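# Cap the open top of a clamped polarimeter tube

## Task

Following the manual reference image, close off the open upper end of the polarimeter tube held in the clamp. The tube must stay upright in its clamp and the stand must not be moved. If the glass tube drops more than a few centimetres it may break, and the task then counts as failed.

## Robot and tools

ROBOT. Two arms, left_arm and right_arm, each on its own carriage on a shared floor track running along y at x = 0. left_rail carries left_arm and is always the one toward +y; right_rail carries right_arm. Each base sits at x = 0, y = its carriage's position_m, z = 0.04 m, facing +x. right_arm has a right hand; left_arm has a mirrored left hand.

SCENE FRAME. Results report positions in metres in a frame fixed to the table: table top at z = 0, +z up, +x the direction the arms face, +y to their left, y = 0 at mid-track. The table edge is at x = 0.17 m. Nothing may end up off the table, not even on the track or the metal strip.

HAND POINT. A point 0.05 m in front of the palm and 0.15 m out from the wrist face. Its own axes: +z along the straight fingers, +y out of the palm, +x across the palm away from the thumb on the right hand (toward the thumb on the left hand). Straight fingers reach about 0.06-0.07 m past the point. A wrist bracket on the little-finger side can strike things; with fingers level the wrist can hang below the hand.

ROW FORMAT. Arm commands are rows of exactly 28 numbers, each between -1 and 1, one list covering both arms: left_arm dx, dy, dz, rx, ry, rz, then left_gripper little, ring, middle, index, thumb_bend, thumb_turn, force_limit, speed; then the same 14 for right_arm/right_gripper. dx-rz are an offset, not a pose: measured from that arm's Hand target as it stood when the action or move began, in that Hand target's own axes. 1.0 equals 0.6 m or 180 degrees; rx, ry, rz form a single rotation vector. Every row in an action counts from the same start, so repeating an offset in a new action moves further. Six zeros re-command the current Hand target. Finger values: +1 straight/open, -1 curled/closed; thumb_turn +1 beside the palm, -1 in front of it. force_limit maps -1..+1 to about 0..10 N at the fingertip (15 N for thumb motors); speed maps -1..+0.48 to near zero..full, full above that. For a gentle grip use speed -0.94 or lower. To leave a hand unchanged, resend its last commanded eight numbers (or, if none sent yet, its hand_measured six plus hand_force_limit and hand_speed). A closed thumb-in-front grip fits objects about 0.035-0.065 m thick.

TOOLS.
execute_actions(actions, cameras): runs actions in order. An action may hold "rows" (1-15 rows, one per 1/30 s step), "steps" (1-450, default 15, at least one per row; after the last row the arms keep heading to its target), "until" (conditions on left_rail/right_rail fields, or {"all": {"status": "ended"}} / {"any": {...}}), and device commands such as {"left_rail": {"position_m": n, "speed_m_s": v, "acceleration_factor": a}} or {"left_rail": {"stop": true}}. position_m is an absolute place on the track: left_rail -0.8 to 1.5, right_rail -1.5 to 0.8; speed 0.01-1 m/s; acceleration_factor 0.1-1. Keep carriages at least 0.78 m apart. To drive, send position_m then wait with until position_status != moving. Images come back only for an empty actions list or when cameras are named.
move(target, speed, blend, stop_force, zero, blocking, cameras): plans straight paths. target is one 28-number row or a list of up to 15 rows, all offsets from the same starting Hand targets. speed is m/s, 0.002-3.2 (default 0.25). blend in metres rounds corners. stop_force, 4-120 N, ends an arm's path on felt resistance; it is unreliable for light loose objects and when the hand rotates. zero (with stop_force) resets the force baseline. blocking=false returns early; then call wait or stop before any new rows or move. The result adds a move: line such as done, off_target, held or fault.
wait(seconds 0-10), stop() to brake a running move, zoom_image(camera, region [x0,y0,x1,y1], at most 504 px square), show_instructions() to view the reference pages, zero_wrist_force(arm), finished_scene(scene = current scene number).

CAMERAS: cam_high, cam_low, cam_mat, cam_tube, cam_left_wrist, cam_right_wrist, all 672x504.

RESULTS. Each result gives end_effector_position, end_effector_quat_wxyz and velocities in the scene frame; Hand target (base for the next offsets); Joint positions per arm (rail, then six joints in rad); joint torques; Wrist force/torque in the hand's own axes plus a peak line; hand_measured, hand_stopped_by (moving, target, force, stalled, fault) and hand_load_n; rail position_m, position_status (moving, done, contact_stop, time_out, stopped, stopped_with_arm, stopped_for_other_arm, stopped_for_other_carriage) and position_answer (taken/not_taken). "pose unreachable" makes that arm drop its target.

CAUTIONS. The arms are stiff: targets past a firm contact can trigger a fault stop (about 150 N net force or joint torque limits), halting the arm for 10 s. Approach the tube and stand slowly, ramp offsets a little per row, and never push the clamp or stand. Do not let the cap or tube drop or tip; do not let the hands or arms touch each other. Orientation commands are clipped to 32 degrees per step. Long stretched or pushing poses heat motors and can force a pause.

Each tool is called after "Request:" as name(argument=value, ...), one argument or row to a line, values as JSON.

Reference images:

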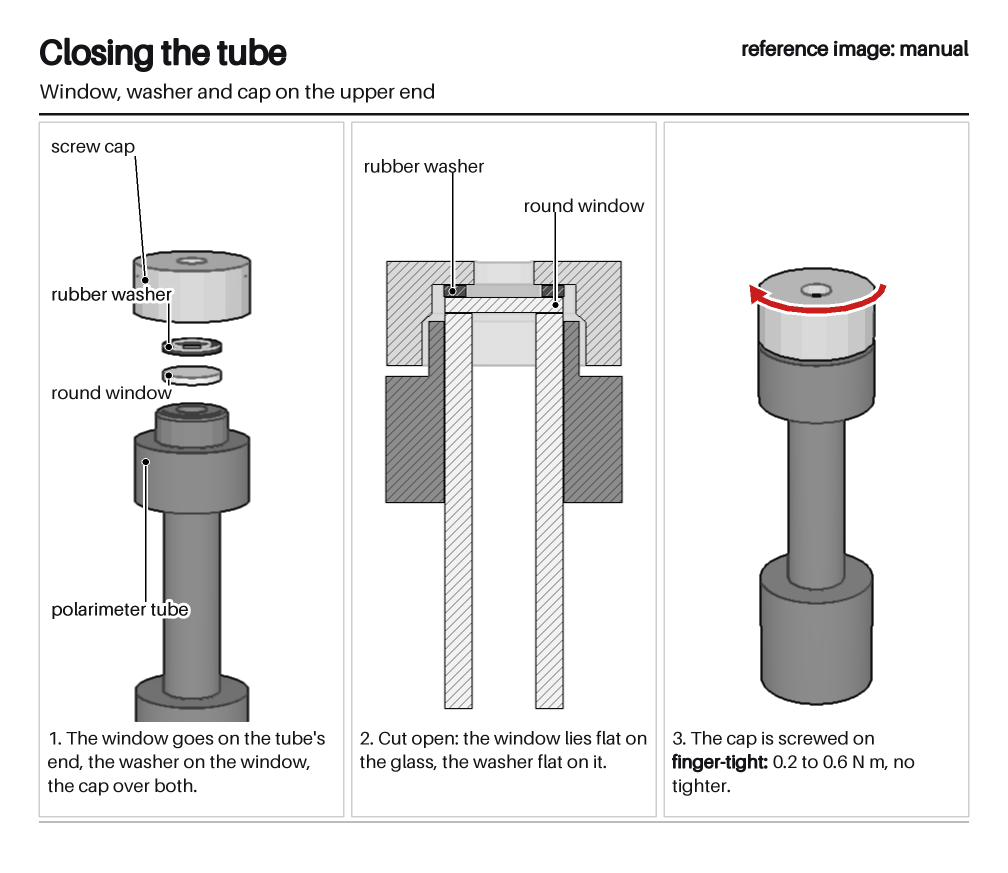

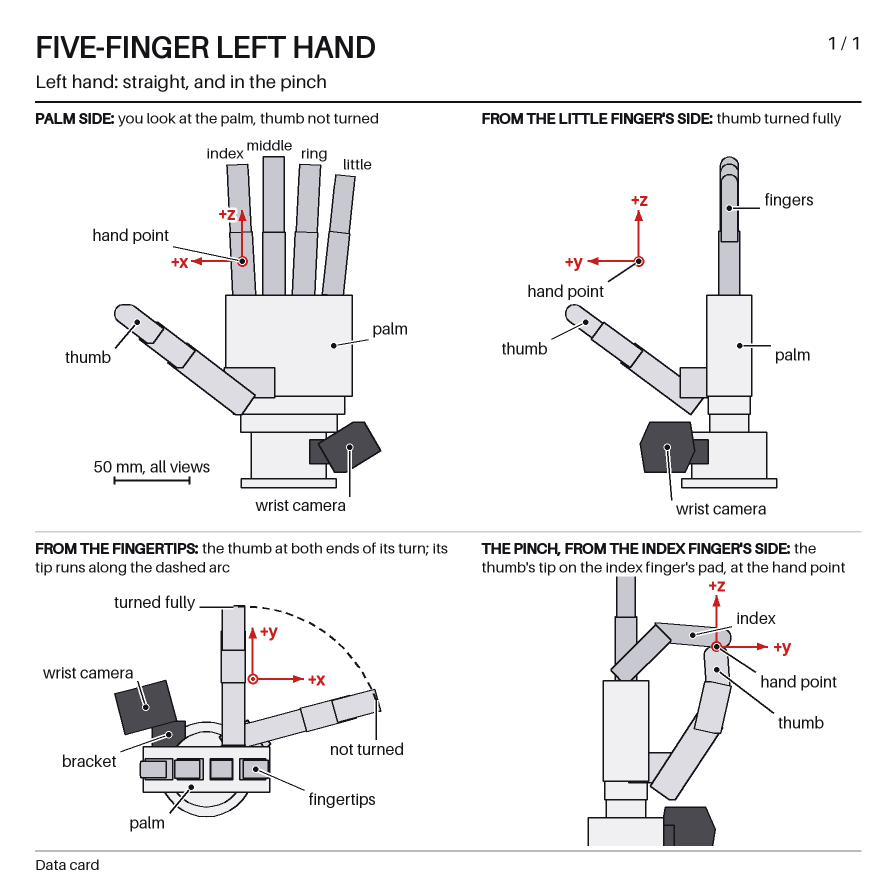

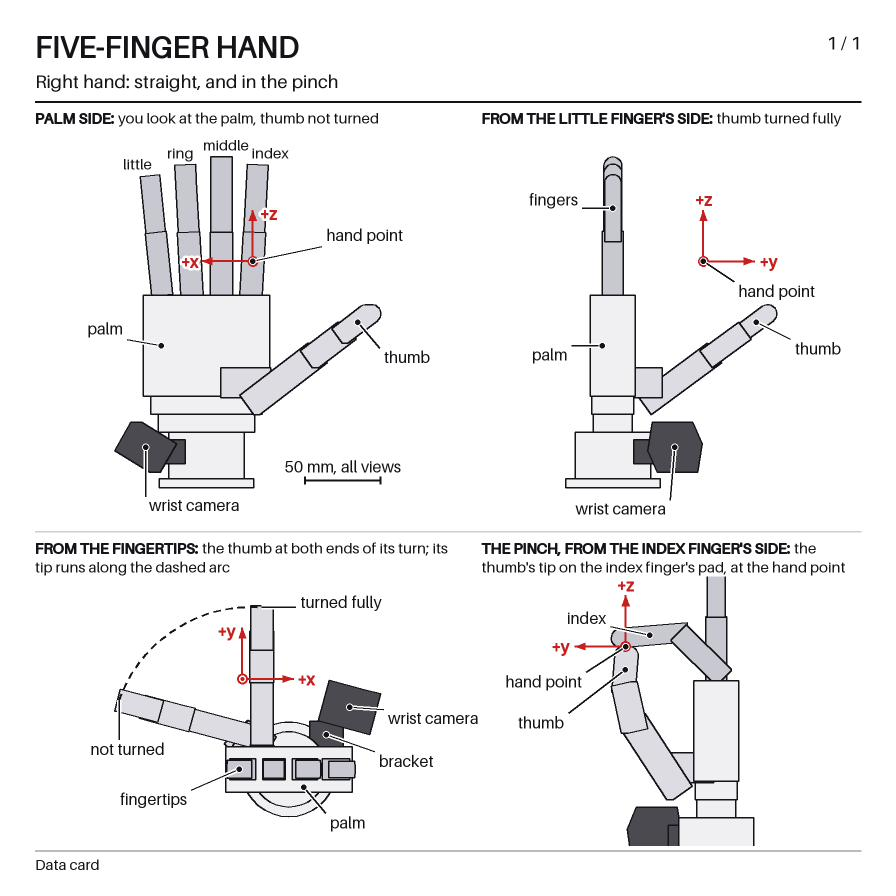

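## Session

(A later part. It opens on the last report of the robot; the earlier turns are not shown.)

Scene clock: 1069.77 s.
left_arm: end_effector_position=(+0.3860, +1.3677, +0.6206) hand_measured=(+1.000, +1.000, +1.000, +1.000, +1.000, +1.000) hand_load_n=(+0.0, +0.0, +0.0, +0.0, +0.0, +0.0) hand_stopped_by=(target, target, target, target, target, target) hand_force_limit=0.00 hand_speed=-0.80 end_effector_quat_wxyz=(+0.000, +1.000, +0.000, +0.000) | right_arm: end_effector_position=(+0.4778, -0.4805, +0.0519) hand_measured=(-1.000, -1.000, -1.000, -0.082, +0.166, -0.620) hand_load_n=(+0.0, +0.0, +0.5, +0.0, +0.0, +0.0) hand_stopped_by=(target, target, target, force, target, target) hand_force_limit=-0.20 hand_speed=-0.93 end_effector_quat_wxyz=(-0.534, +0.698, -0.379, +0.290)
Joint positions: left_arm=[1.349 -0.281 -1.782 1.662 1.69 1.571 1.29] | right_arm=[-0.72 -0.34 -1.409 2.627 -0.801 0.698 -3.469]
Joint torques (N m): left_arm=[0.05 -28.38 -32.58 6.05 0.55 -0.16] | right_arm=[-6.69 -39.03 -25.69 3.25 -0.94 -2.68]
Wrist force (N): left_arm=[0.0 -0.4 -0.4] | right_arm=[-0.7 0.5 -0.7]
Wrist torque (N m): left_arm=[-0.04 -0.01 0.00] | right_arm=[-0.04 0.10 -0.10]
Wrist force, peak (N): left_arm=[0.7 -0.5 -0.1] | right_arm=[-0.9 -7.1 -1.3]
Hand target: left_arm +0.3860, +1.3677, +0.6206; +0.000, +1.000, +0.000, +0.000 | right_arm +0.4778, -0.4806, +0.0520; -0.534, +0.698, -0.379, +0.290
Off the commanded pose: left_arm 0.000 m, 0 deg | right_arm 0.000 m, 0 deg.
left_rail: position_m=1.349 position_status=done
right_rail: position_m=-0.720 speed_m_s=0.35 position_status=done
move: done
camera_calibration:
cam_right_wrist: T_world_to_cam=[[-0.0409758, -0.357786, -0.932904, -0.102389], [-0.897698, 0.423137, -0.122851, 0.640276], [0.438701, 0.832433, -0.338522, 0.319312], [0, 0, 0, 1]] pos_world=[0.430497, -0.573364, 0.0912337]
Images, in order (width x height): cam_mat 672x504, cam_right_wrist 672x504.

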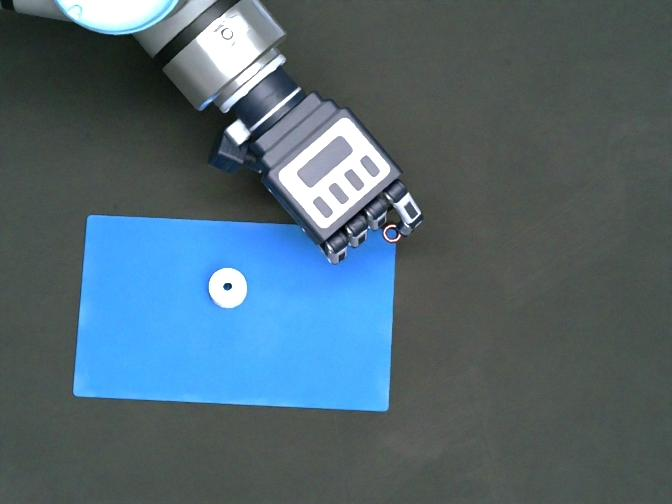

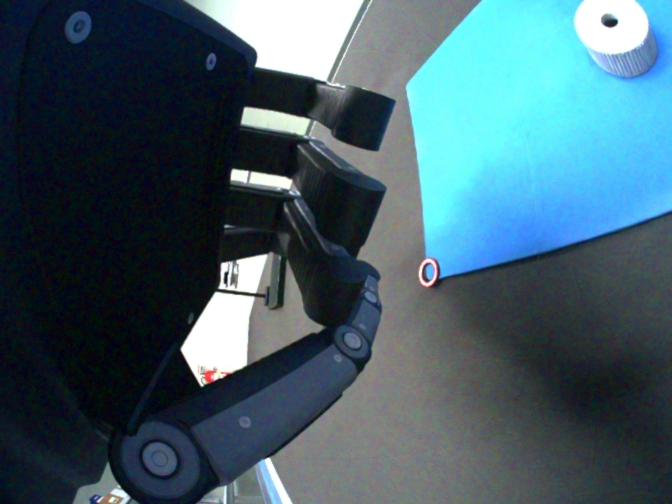

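Request:
move(
  target=[0,0,0,0,0,0,1,1,1,1,1,1,0,-0.8,-0.0019,0.0128,-0.0025,0,0,0,-1,-1,-1,0.16,0.166,-0.62,0,0],
  speed=0.05,
  cameras=["cam_mat","cam_right_wrist"],
)

Request:
zoom_image(
  camera="cam_mat",
  region=[365, 205, 415, 255],
)

Scene clock: 1119.67 s.
left_arm: end_effector_position=(+0.3860, +1.3677, +0.6206) hand_measured=(+1.000, +1.000, +1.000, +1.000, +1.000, +1.000) hand_load_n=(+0.0, +0.0, +0.0, +0.0, -0.5, +0.0) hand_stopped_by=(target, target, target, target, target, target) hand_force_limit=0.00 hand_speed=-0.80 end_effector_quat_wxyz=(+0.000, +1.000, +0.000, +0.000) | right_arm: end_effector_position=(+0.4743, -0.4815, +0.0451) hand_measured=(-1.000, -1.000, -1.000, +0.160, +0.166, -0.620) hand_load_n=(+0.0, +0.0, +0.0, +0.0, +0.0, +0.0) hand_stopped_by=(target, target, target, target, target, target) hand_force_limit=0.00 hand_speed=0.00 end_effector_quat_wxyz=(-0.534, +0.698, -0.379, +0.290)
Joint positions: left_arm=[1.349 -0.281 -1.782 1.662 1.69 1.571 1.29] | right_arm=[-0.72 -0.348 -1.392 2.637 -0.824 0.691 -3.474]
Joint torques (N m): left_arm=[3.1 -27.04 -33.26 5.63 0.96 0.67] | right_arm=[-11.88 -6.74 -5.19 -2.33 -3.93 -2.8]
Wrist force (N): left_arm=[0.4 -0.4 0.0] | right_arm=[-0.7 0.5 -0.8]
Wrist torque (N m): left_arm=[-0.06 -0.07 0.03] | right_arm=[-0.04 0.11 0.08]
Wrist force, peak (N): left_arm=[0.5 -0.5 -0.5] | right_arm=[-1.2 0.9 -1.3]
Hand target: left_arm +0.3860, +1.3677, +0.6206; +0.000, +1.000, +0.000, +0.000 | right_arm +0.4743, -0.4815, +0.0450; -0.534, +0.698, -0.379, +0.290
Off the commanded pose: left_arm 0.000 m, 0 deg | right_arm 0.000 m, 0 deg.
left_rail: position_m=1.349 position_status=done
right_rail: position_m=-0.720 speed_m_s=0.35 position_status=done
move: done
camera_calibration:
cam_right_wrist: T_world_to_cam=[[-0.0409758, -0.357786, -0.932904, -0.109292], [-0.897698, 0.423137, -0.122851, 0.636667], [0.438701, 0.832433, -0.338522, 0.319261], [0, 0, 0, 1]] pos_world=[0.426997, -0.574264, 0.0843337]
Images, in order (width x height): cam_mat 672x504, cam_right_wrist 672x504.

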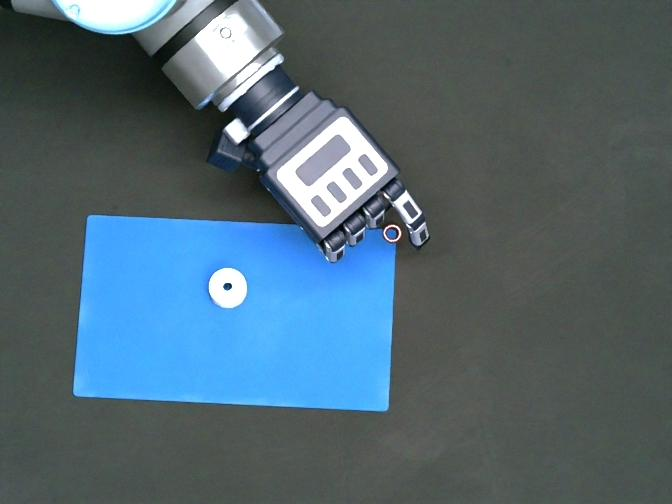

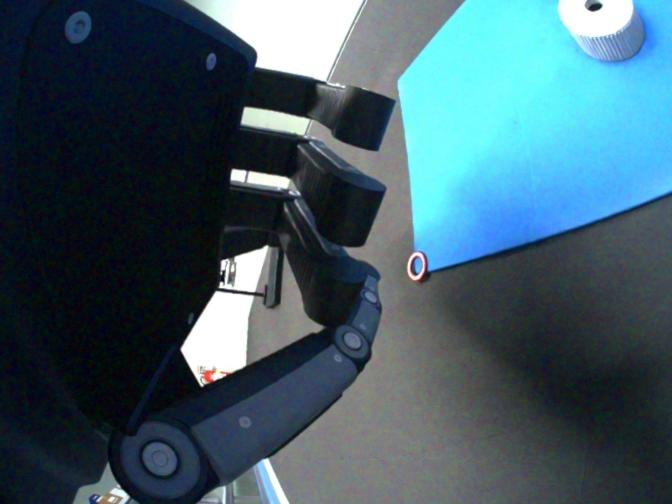

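Scaled by 10.080 from the camera's 672x504 image, which has a finer 960x720 frame.

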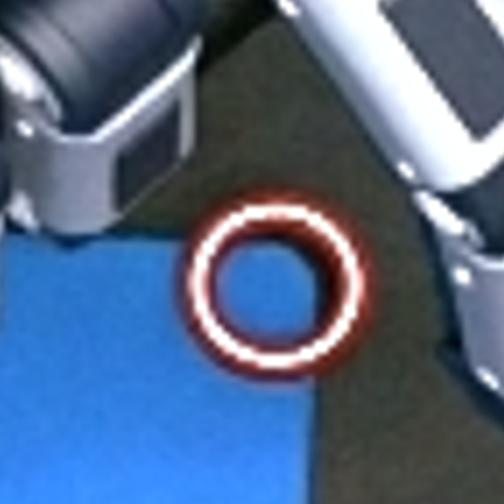

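Request:
move(
  target=[0,0,0,0,0,0,1,1,1,1,1,1,0,-0.8,0,0.0565,0.0151,0,0,0,-1,-1,-1,0.16,0.166,-0.62,0,0],
  speed=0.03,
  stop_force=4,
  cameras=["cam_mat","cam_right_wrist"],
)

Request:
zoom_image(
  camera="cam_mat",
  region=[365, 205, 415, 255],
)

Request:
zoom_image(
  camera="cam_right_wrist",
  region=[330, 220, 400, 290],
)

Scene clock: 1131.13 s.
left_arm: end_effector_position=(+0.3860, +1.3677, +0.6206) hand_measured=(+1.000, +1.000, +1.000, +1.000, +1.000, +1.000) hand_load_n=(+0.0, +0.0, +0.0, +0.0, +0.0, +0.0) hand_stopped_by=(target, target, target, target, target, target) hand_force_limit=0.00 hand_speed=-0.80 end_effector_quat_wxyz=(+0.000, +1.000, +0.000, +0.000) | right_arm: end_effector_position=(+0.4742, -0.4816, +0.0111) hand_measured=(-1.000, -1.000, -1.000, +0.160, +0.166, -0.620) hand_load_n=(+0.0, +0.0, +0.0, +0.0, -2.5, +0.0) hand_stopped_by=(target, target, target, target, target, target) hand_force_limit=0.00 hand_speed=0.00 end_effector_quat_wxyz=(-0.534, +0.698, -0.379, +0.290)
Joint positions: left_arm=[1.349 -0.281 -1.782 1.662 1.69 1.571 1.29] | right_arm=[-0.72 -0.349 -1.281 2.646 -0.944 0.69 -3.475]
Joint torques (N m): left_arm=[0.31 -26.33 -33.6 5.78 0.54 0.24] | right_arm=[-5.43 -42.55 -11.74 3.8 -3.12 -2.39]
Wrist force (N): left_arm=[0.4 0.0 0.0] | right_arm=[-1.0 -2.0 -1.9]
Wrist torque (N m): left_arm=[0.01 -0.06 0.02] | right_arm=[-0.12 0.11 0.04]
Wrist force, peak (N): left_arm=[0.7 -0.3 -0.3] | right_arm=[-1.2 -6.0 -4.3]
Hand target: left_arm +0.3860, +1.3677, +0.6206; +0.000, +1.000, +0.000, +0.000 | right_arm +0.4742, -0.4816, +0.0112; -0.534, +0.698, -0.379, +0.290 (not the last commanded pose)
Off the commanded pose: left_arm 0.000 m, 0 deg | right_arm 0.001 m, 0 deg.
left_rail: position_m=1.349 position_status=done
right_rail: position_m=-0.720 speed_m_s=0.35 position_status=done
move: contact (right_arm)
camera_calibration:
cam_right_wrist: T_world_to_cam=[[-0.0410677, -0.358038, -0.932803, -0.140975], [-0.897755, 0.423019, -0.122843, 0.632424], [0.438576, 0.832384, -0.338803, 0.307987], [0, 0, 0, 1]] pos_world=[0.426897, -0.574365, 0.0505337]
Images, in order (width x height): cam_mat 672x504, cam_right_wrist 672x504.

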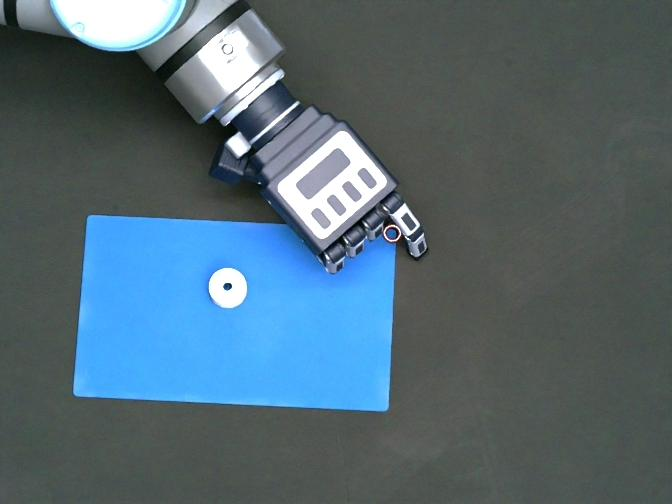

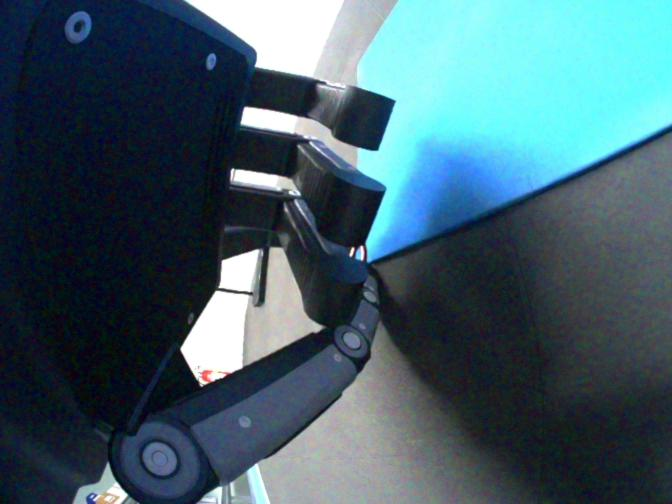

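Scaled by 10.080 from the camera's 672x504 image, which has a finer 960x720 frame.

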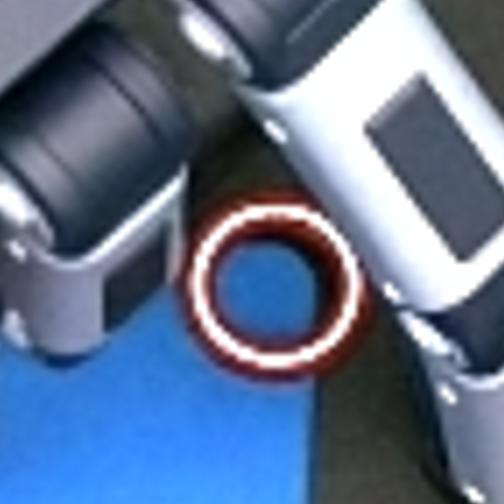

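Scaled by 7.200 from the camera's 672x504 image, which has a finer 960x720 frame.

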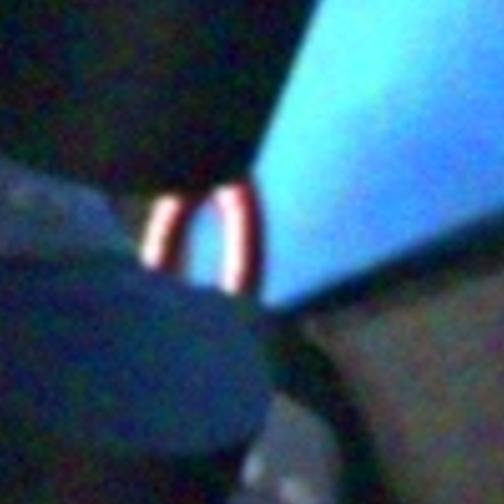

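Request:
execute_actions(
  actions=[
    {"rows": [[0,0,0,0,0,0,1,1,1,1,1,1,0,-0.8,0,0,0,0,0,0,-1,-1,-1,-0.12,0.166,-0.62,0,-0.93]], "steps": 75},
  ],
  cameras=["cam_mat","cam_right_wrist"],
)

Request:
zoom_image(
  camera="cam_mat",
  region=[365, 205, 415, 255],
)

Request:
zoom_image(
  camera="cam_right_wrist",
  region=[330, 220, 400, 290],
)

Scene clock: 1139.67 s.
left_arm: end_effector_position=(+0.3860, +1.3677, +0.6206) hand_measured=(+1.000, +1.000, +1.000, +1.000, +1.000, +1.000) hand_load_n=(+0.0, +0.0, +0.0, +0.0, +0.0, +0.0) hand_stopped_by=(target, target, target, target, target, target) hand_force_limit=0.00 hand_speed=-0.80 end_effector_quat_wxyz=(+0.000, +1.000, +0.000, +0.000) | right_arm: end_effector_position=(+0.4742, -0.4816, +0.0112) hand_measured=(-1.000, -1.000, -1.000, -0.068, +0.166, -0.620) hand_load_n=(+0.0, +0.0, +0.0, +6.0, -2.0, +0.0) hand_stopped_by=(target, target, target, force, target, target) hand_force_limit=0.00 hand_speed=-0.93 end_effector_quat_wxyz=(-0.534, +0.698, -0.379, +0.290)
Joint positions: left_arm=[1.349 -0.281 -1.782 1.662 1.69 1.571 1.29] | right_arm=[-0.72 -0.349 -1.281 2.646 -0.944 0.69 -3.475]
Joint torques (N m): left_arm=[-0.93 -28.61 -34.05 5.77 0.96 0.13] | right_arm=[-11.59 -38.01 -12.04 3.77 -3.02 -2.69]
Wrist force (N): left_arm=[0.3 0.0 -0.3] | right_arm=[-1.5 -4.7 -0.5]
Wrist torque (N m): left_arm=[0.02 -0.06 0.01] | right_arm=[-0.09 0.13 0.04]
Wrist force, peak (N): left_arm=[0.8 -0.1 -0.4] | right_arm=[-1.4 -5.7 -0.4]
Hand target: left_arm +0.3860, +1.3677, +0.6206; +0.000, +1.000, +0.000, +0.000 | right_arm +0.4742, -0.4816, +0.0112; -0.534, +0.698, -0.379, +0.290
Off the commanded pose: left_arm 0.000 m, 0 deg | right_arm 0.000 m, 0 deg.
left_rail: position_m=1.349 position_status=done
right_rail: position_m=-0.720 speed_m_s=0.35 position_status=done
camera_calibration:
cam_right_wrist: T_world_to_cam=[[-0.0410677, -0.358038, -0.932803, -0.140975], [-0.897755, 0.423019, -0.122843, 0.632424], [0.438576, 0.832384, -0.338803, 0.307987], [0, 0, 0, 1]] pos_world=[0.426897, -0.574365, 0.0505337]
Images, in order (width x height): cam_mat 672x504, cam_right_wrist 672x504.

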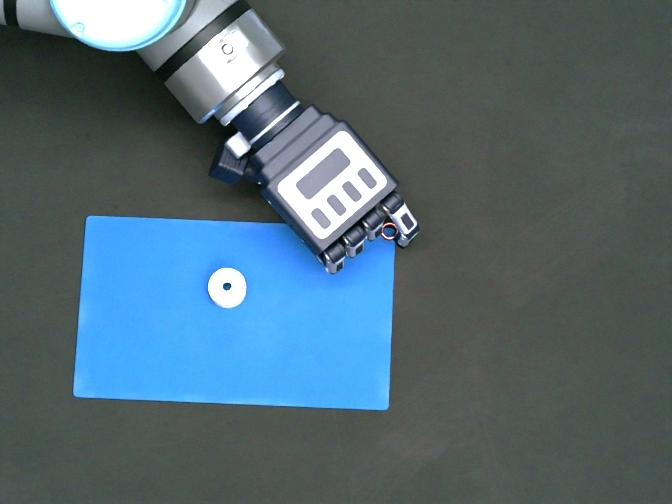

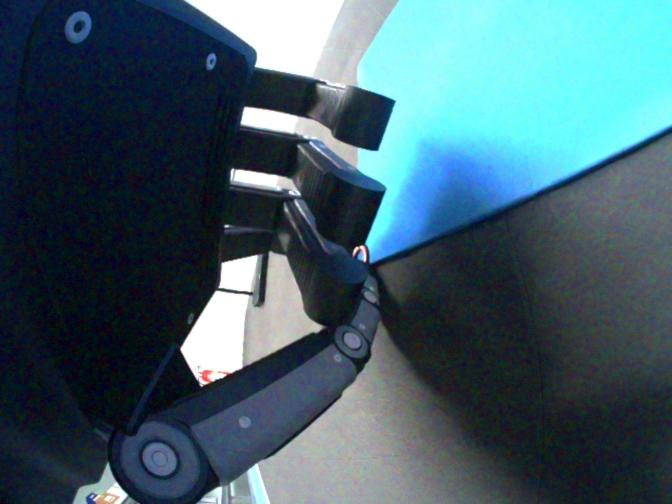

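Scaled by 10.080 from the camera's 672x504 image, which has a finer 960x720 frame.

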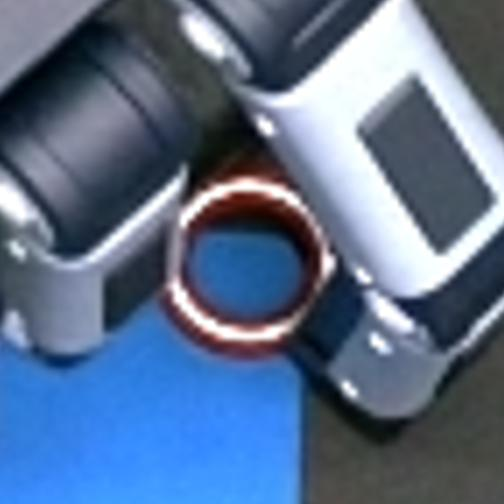

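Scaled by 7.200 from the camera's 672x504 image, which has a finer 960x720 frame.

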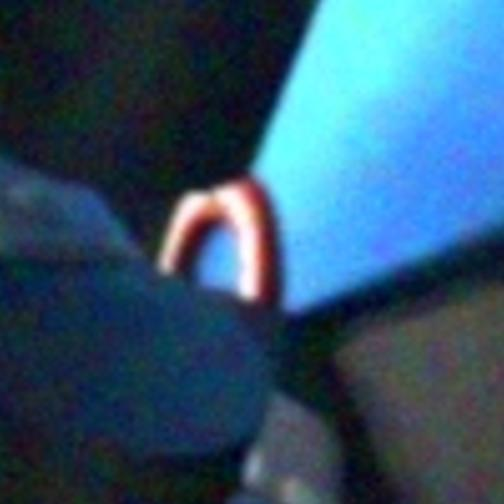

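Request:
move(
  target=[0,0,0,0,0,0,1,1,1,1,1,1,0,-0.8,0,-0.0080,-0.0022,0,0,0,-1,-1,-1,-0.12,0.166,-0.62,0,-0.93],
  speed=0.02,
  cameras=["cam_mat","cam_right_wrist"],
)

Request:
zoom_image(
  camera="cam_mat",
  region=[365, 205, 415, 255],
)

Request:
zoom_image(
  camera="cam_right_wrist",
  region=[330, 220, 400, 290],
)

Scene clock: 1155.47 s.
left_arm: end_effector_position=(+0.3860, +1.3677, +0.6206) hand_measured=(+1.000, +1.000, +1.000, +1.000, +1.000, +1.000) hand_load_n=(+0.0, +0.0, +0.0, +0.0, +0.0, +0.0) hand_stopped_by=(target, target, target, target, target, target) hand_force_limit=0.00 hand_speed=-0.80 end_effector_quat_wxyz=(+0.000, +1.000, +0.000, +0.000) | right_arm: end_effector_position=(+0.4742, -0.4816, +0.0160) hand_measured=(-1.000, -1.000, -1.000, -0.068, +0.166, -0.620) hand_load_n=(+0.0, +0.0, +0.0, +4.0, +2.5, +0.0) hand_stopped_by=(target, target, target, force, target, target) hand_force_limit=0.00 hand_speed=-0.93 end_effector_quat_wxyz=(-0.534, +0.698, -0.379, +0.290)
Joint positions: left_arm=[1.349 -0.281 -1.782 1.662 1.69 1.571 1.29] | right_arm=[-0.72 -0.349 -1.297 2.645 -0.927 0.69 -3.475]
Joint torques (N m): left_arm=[-0.38 -28.73 -32.79 5.76 0.8 0.05] | right_arm=[-14.48 -45.01 -19.9 3.74 -3.7 -1.24]
Wrist force (N): left_arm=[0.2 -0.2 -0.2] | right_arm=[-0.7 0.6 -1.2]
Wrist torque (N m): left_arm=[-0.02 -0.04 0.01] | right_arm=[-0.02 0.12 0.08]
Wrist force, peak (N): left_arm=[0.4 -0.1 -0.7] | right_arm=[-1.5 -5.8 -0.6]
Hand target: left_arm +0.3860, +1.3677, +0.6206; +0.000, +1.000, +0.000, +0.000 | right_arm +0.4742, -0.4816, +0.0161; -0.534, +0.698, -0.379, +0.290
Off the commanded pose: left_arm 0.000 m, 0 deg | right_arm 0.000 m, 0 deg.
left_rail: position_m=1.349 position_status=done
right_rail: position_m=-0.720 speed_m_s=0.35 position_status=done
move: done
camera_calibration:
cam_right_wrist: T_world_to_cam=[[-0.0410267, -0.35796, -0.932835, -0.136504], [-0.89775, 0.423029, -0.122847, 0.633059], [0.438591, 0.832413, -0.338714, 0.309701], [0, 0, 0, 1]] pos_world=[0.426897, -0.574465, 0.0553337]
Images, in order (width x height): cam_mat 672x504, cam_right_wrist 672x504.

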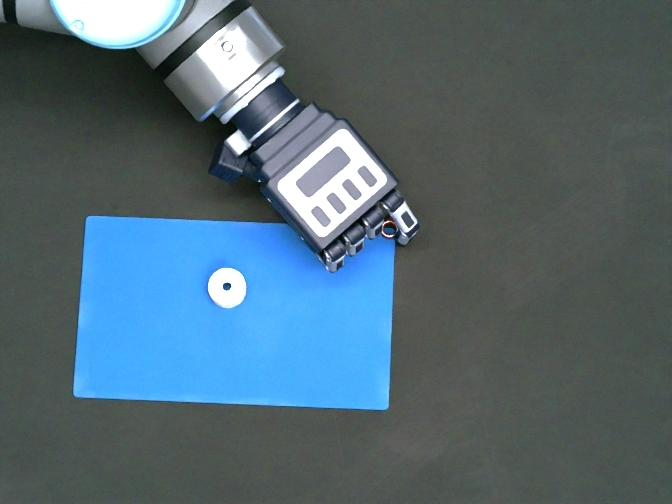

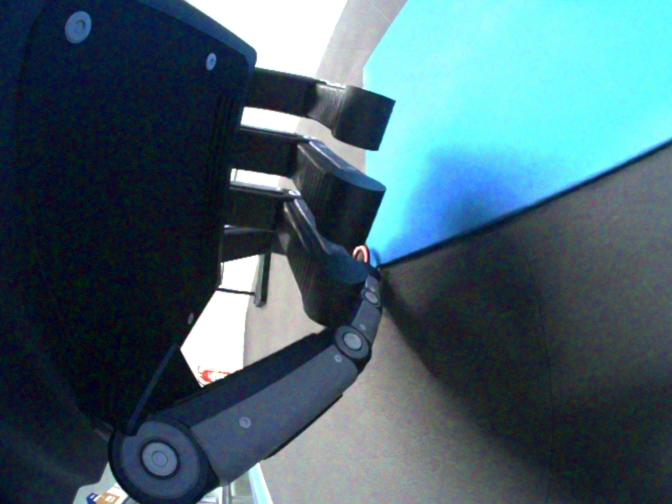

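Scaled by 10.080 from the camera's 672x504 image, which has a finer 960x720 frame.

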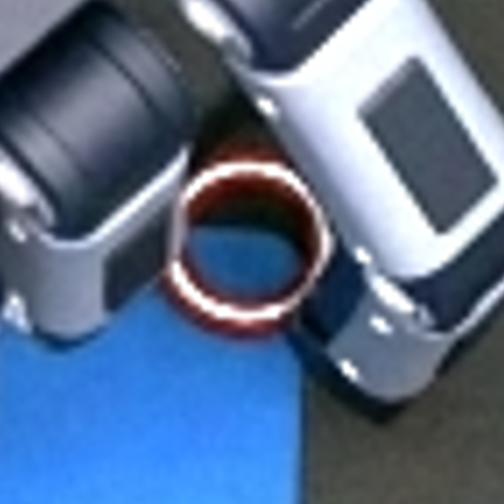

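Scaled by 7.200 from the camera's 672x504 image, which has a finer 960x720 frame.

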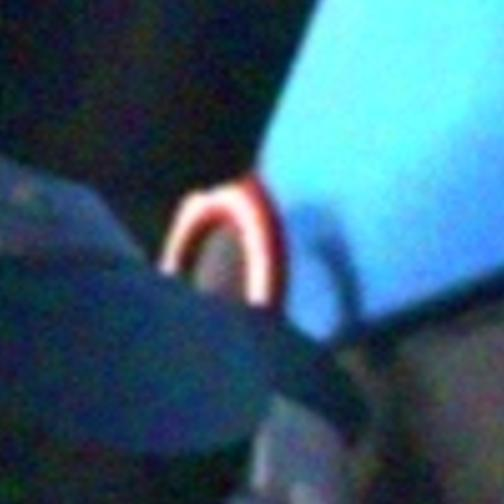

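Request:
move(
  target=[0,0,0,0,0,0,1,1,1,1,1,1,0,-0.8,0,-0.4572,-0.1226,0,0,0,-1,-1,-1,-0.12,0.166,-0.62,0,-0.93],
  speed=0.2,
  cameras=["cam_mat","cam_right_wrist"],
)

Request:
zoom_image(
  camera="cam_right_wrist",
  region=[330, 220, 400, 290],
)

Scene clock: 1163.13 s.
left_arm: end_effector_position=(+0.3860, +1.3677, +0.6206) hand_measured=(+1.000, +1.000, +1.000, +1.000, +1.000, +1.000) hand_load_n=(+0.5, +0.0, +0.0, +0.0, +0.0, +0.0) hand_stopped_by=(target, target, target, target, target, target) hand_force_limit=0.00 hand_speed=-0.80 end_effector_quat_wxyz=(+0.000, +1.000, +0.000, +0.000) | right_arm: end_effector_position=(+0.4745, -0.4812, +0.3001) hand_measured=(-1.000, -1.000, -1.000, -0.068, +0.166, -0.620) hand_load_n=(+0.0, +0.0, +0.0, +4.0, +2.5, +0.0) hand_stopped_by=(target, target, target, force, target, target) hand_force_limit=0.00 hand_speed=-0.93 end_effector_quat_wxyz=(-0.534, +0.698, -0.379, +0.290)
Joint positions: left_arm=[1.349 -0.281 -1.782 1.662 1.69 1.571 1.29] | right_arm=[-0.72 -0.347 -1.936 2.4 -0.044 0.692 -3.474]
Joint torques (N m): left_arm=[-0.02 -26.37 -32.82 5.5 0.64 0.14] | right_arm=[-11.3 -20.1 -52.2 3.79 -3.68 -3.37]
Wrist force (N): left_arm=[0.2 -0.1 -0.1] | right_arm=[-1.1 0.7 -0.3]
Wrist torque (N m): left_arm=[-0.02 -0.02 0.01] | right_arm=[-0.02 0.14 0.07]
Wrist force, peak (N): left_arm=[0.7 -0.5 -0.5] | right_arm=[-1.2 1.8 -0.8]
Hand target: left_arm +0.3860, +1.3677, +0.6206; +0.000, +1.000, +0.000, +0.000 | right_arm +0.4745, -0.4812, +0.3001; -0.534, +0.698, -0.379, +0.290
Off the commanded pose: left_arm 0.000 m, 0 deg | right_arm 0.000 m, 0 deg.
left_rail: position_m=1.349 position_status=done
right_rail: position_m=-0.720 speed_m_s=0.35 position_status=done
move: done
camera_calibration:
cam_right_wrist: T_world_to_cam=[[-0.0410265, -0.357957, -0.932836, 0.128672], [-0.89771, 0.423104, -0.122876, 0.668097], [0.438672, 0.832376, -0.3387, 0.405404], [0, 0, 0, 1]] pos_world=[0.427197, -0.574064, 0.339434]
Images, in order (width x height): cam_mat 672x504, cam_right_wrist 672x504.

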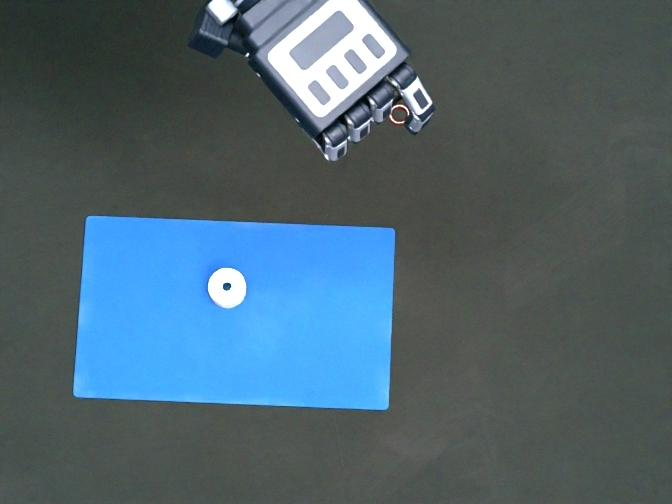

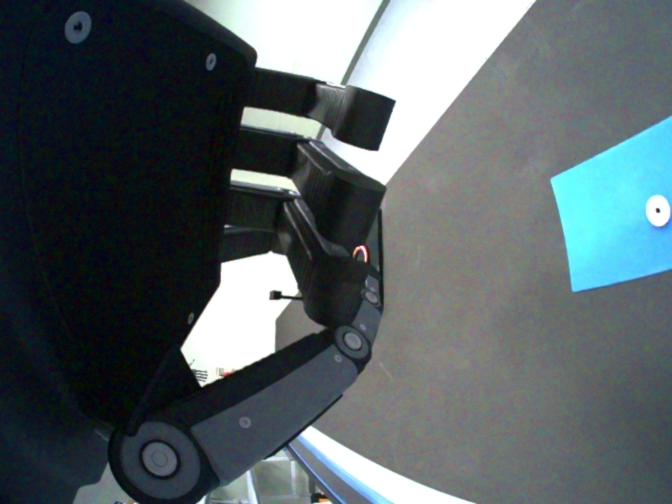

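Scaled by 7.200 from the camera's 672x504 image, which has a finer 960x720 frame.

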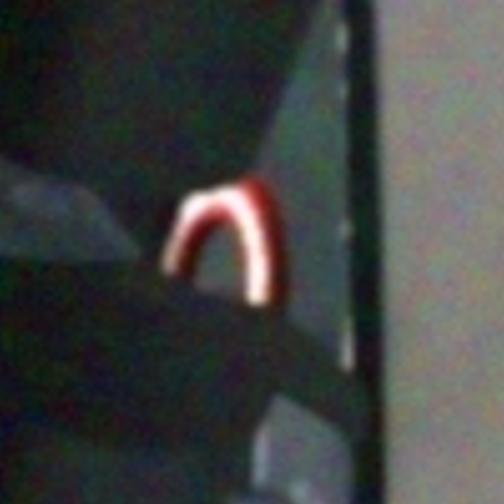

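Request:
execute_actions(
  actions=[
    {"right_rail": {"position_m": -0.2145}, "steps": 150, "until": {"right_rail": {"position_status": ["!=", "moving"]}}},
  ],
)

Request:
move(
  target=[0,0,0,0,0,0,1,1,1,1,1,1,0,-0.8,0.1723,0.0549,0.2176,0,0,0,-1,-1,-1,-0.12,0.166,-0.62,0,-0.93],
  speed=0.15,
  cameras=["cam_tube", "cam_right_wrist", "cam_low"],
)

Request:
zoom_image(
  camera="cam_tube",
  region=[250, 80, 370, 200],
)

Request:
zoom_image(
  camera="cam_low",
  region=[218, 168, 238, 188],
)

Request:
zoom_image(
  camera="cam_right_wrist",
  region=[330, 220, 410, 300],
)

Scene clock: 1189.93 s.
left_arm: end_effector_position=(+0.3860, +1.3677, +0.6206) hand_measured=(+1.000, +1.000, +1.000, +1.000, +1.000, +1.000) hand_load_n=(+0.0, +0.0, +0.0, +0.0, +0.0, +0.0) hand_stopped_by=(target, target, target, target, target, target) hand_force_limit=0.00 hand_speed=-0.80 end_effector_quat_wxyz=(+0.000, +1.000, +0.000, +0.000) | right_arm: end_effector_position=(+0.4745, +0.0243, +0.3001) hand_measured=(-1.000, -1.000, -1.000, -0.068, +0.166, -0.620) hand_load_n=(+0.0, +0.0, +0.0, +4.5, +2.5, +0.0) hand_stopped_by=(target, target, target, force, target, target) hand_force_limit=0.00 hand_speed=-0.93 end_effector_quat_wxyz=(-0.534, +0.698, -0.379, +0.290)
Joint positions: left_arm=[1.349 -0.281 -1.782 1.662 1.69 1.571 1.29] | right_arm=[-0.215 -0.347 -1.936 2.4 -0.043 0.692 -3.474]
Joint torques (N m): left_arm=[-0.68 -28.01 -32.91 5.75 0.54 0.17] | right_arm=[-7.72 -16.99 -43 3.13 -3.02 -3.21]
Wrist force (N): left_arm=[0.5 -0.1 0.1] | right_arm=[-0.9 0.4 -0.7]
Wrist torque (N m): left_arm=[-0.01 -0.08 0.02] | right_arm=[-0.07 0.13 0.05]
Wrist force, peak (N): left_arm=[0.5 -0.2 -0.6] | right_arm=[-1.9 0.4 -1.0]
Hand target: left_arm +0.3860, +1.3677, +0.6206; +0.000, +1.000, +0.000, +0.000 | right_arm +0.4745, +0.0243, +0.3001; -0.534, +0.698, -0.379, +0.290
Off the commanded pose: left_arm 0.000 m, 0 deg | right_arm 0.000 m, 0 deg.
left_rail: position_m=1.349 position_status=done
right_rail: position_m=-0.215 position_m_goal=-0.214 speed_m_s=0.35 position_status=done

Scene clock: 1191.73 s.
left_arm: end_effector_position=(+0.3860, +1.3677, +0.6206) hand_measured=(+1.000, +1.000, +1.000, +1.000, +1.000, +1.000) hand_load_n=(+0.0, +0.0, +0.0, +0.0, +0.0, +0.0) hand_stopped_by=(target, target, target, target, target, target) hand_force_limit=0.00 hand_speed=-0.80 end_effector_quat_wxyz=(+0.000, +1.000, +0.000, +0.000) | right_arm: end_effector_position=(+0.6292, +0.0016, +0.2344) hand_measured=(-1.000, -1.000, -1.000, -0.068, +0.166, -0.620) hand_load_n=(+0.0, +0.0, +0.0, +4.0, +2.5, +0.0) hand_stopped_by=(target, target, target, force, target, target) hand_force_limit=0.00 hand_speed=-0.93 end_effector_quat_wxyz=(-0.534, +0.698, -0.379, +0.290) end_effector_velocity=(+0.001, +0.000, -0.002) end_effector_angular_velocity=(-0.001, +0.002, +0.001)
Joint positions: left_arm=[1.349 -0.281 -1.782 1.662 1.69 1.571 1.29] | right_arm=[-0.214 -0.27 -1.55 2.232 -0.295 0.763 -3.428]
Joint velocities: left_arm=[within noise] | right_arm=[0 0.001 0.005 -0.001 -0.001 0.001 -0.002]
Joint torques (N m): left_arm=[0.2 -24.6 -32.41 5.33 0.69 0.29] | right_arm=[12.64 -15.56 -45.43 -2.52 3.04 2.55]
Wrist force (N): left_arm=[0.2 0.0 -0.2] | right_arm=[-0.8 0.5 -0.6]
Wrist torque (N m): left_arm=[0.02 -0.04 0.01] | right_arm=[-0.05 0.11 -0.16]
Wrist force, peak (N): left_arm=[0.2 -0.6 -0.6] | right_arm=[-1.9 0.7 -1.5]
Hand target: left_arm +0.3860, +1.3677, +0.6206; +0.000, +1.000, +0.000, +0.000 | right_arm +0.6293, +0.0016, +0.2344; -0.534, +0.698, -0.379, +0.290
Off the commanded pose: left_arm 0.000 m, 0 deg | right_arm 0.000 m, 0 deg.
left_rail: position_m=1.349 position_status=done
right_rail: position_m=-0.214 speed_m_s=0.35 position_status=done
move: done
camera_calibration:
cam_tube: T_world_to_cam=[[-0.982211, 0.187778, -0.00134006, 0.620286], [0.0247037, 0.122137, -0.992206, 0.180743], [-0.186151, -0.974588, -0.124603, 0.349346], [0, 0, 0, 1]] pos_world=[0.669817, 0.201917, 0.223695]
cam_right_wrist: T_world_to_cam=[[-0.0410677, -0.358038, -0.932803, 0.24665], [-0.897755, 0.423019, -0.122843, 0.594556], [0.438576, 0.832384, -0.338803, -0.0864188], [0, 0, 0, 1]] pos_world=[0.581797, -0.0912648, 0.273834]
Images, in order (width x height): cam_low 672x504, cam_tube 672x504, cam_right_wrist 672x504.

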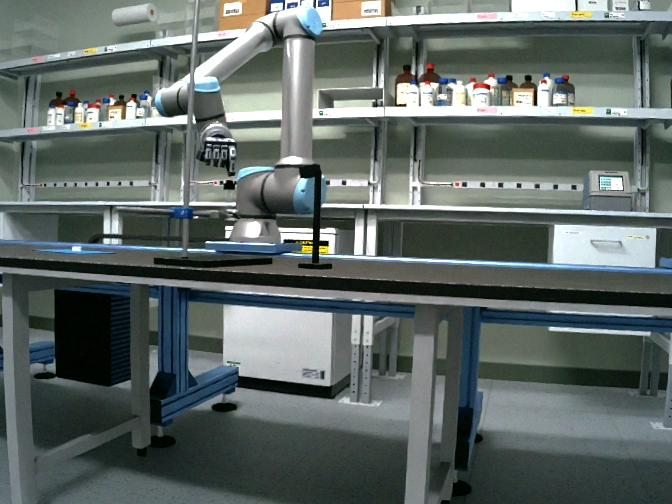

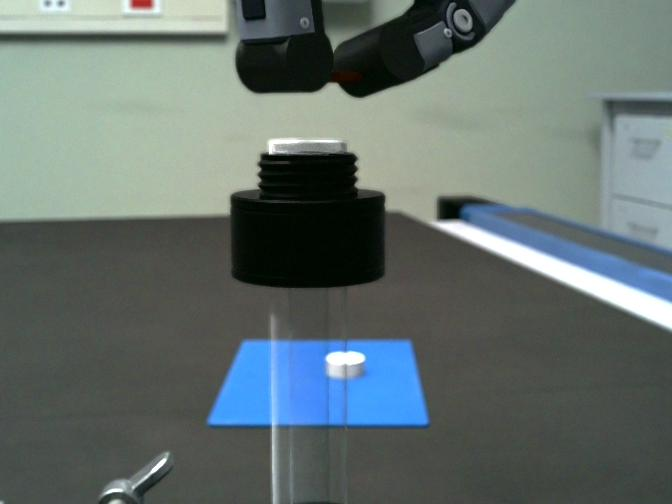

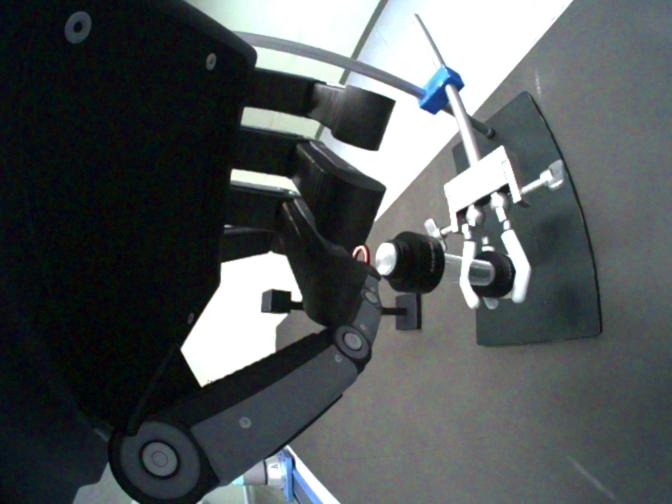

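Scaled by 4.200 from the camera's 672x504 image, which has a finer 960x720 frame.

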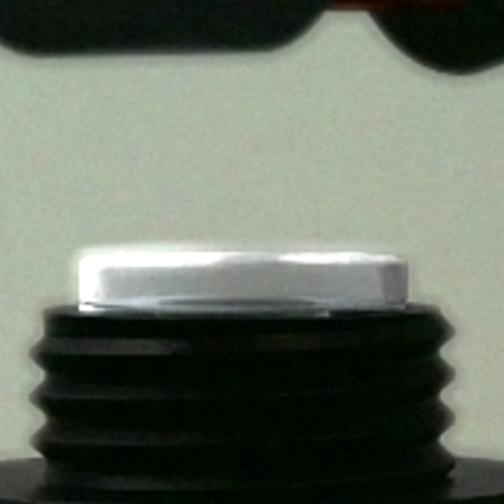

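Scaled by 25.200 from the camera's 672x504 image, which has a finer 960x720 frame.

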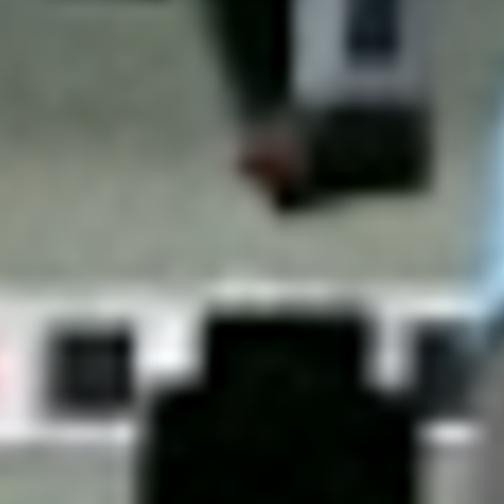

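Scaled by 6.300 from the camera's 672x504 image, which has a finer 960x720 frame.

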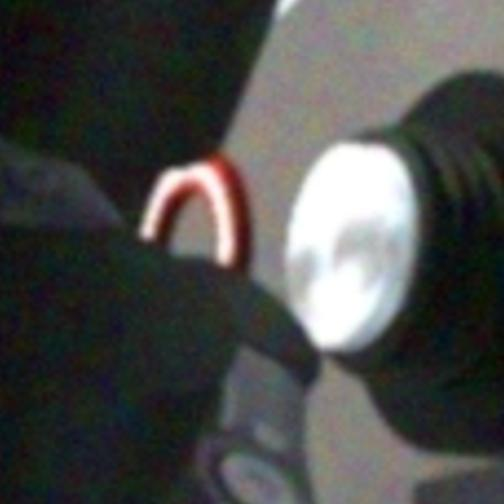

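Request:
zoom_image(
  camera="cam_tube",
  region=[290, 40, 390, 110],
)

Request:
zoom_image(
  camera="cam_right_wrist",
  region=[345, 235, 385, 275],
)

Scaled by 5.040 from the camera's 672x504 image, which has a finer 960x720 frame.

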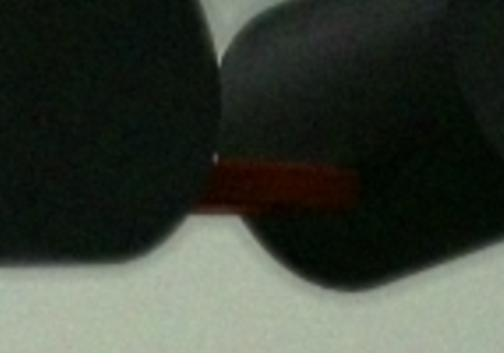

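Scaled by 12.600 from the camera's 672x504 image, which has a finer 960x720 frame.

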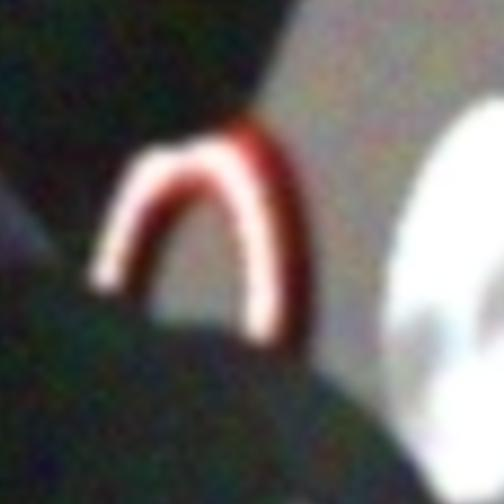

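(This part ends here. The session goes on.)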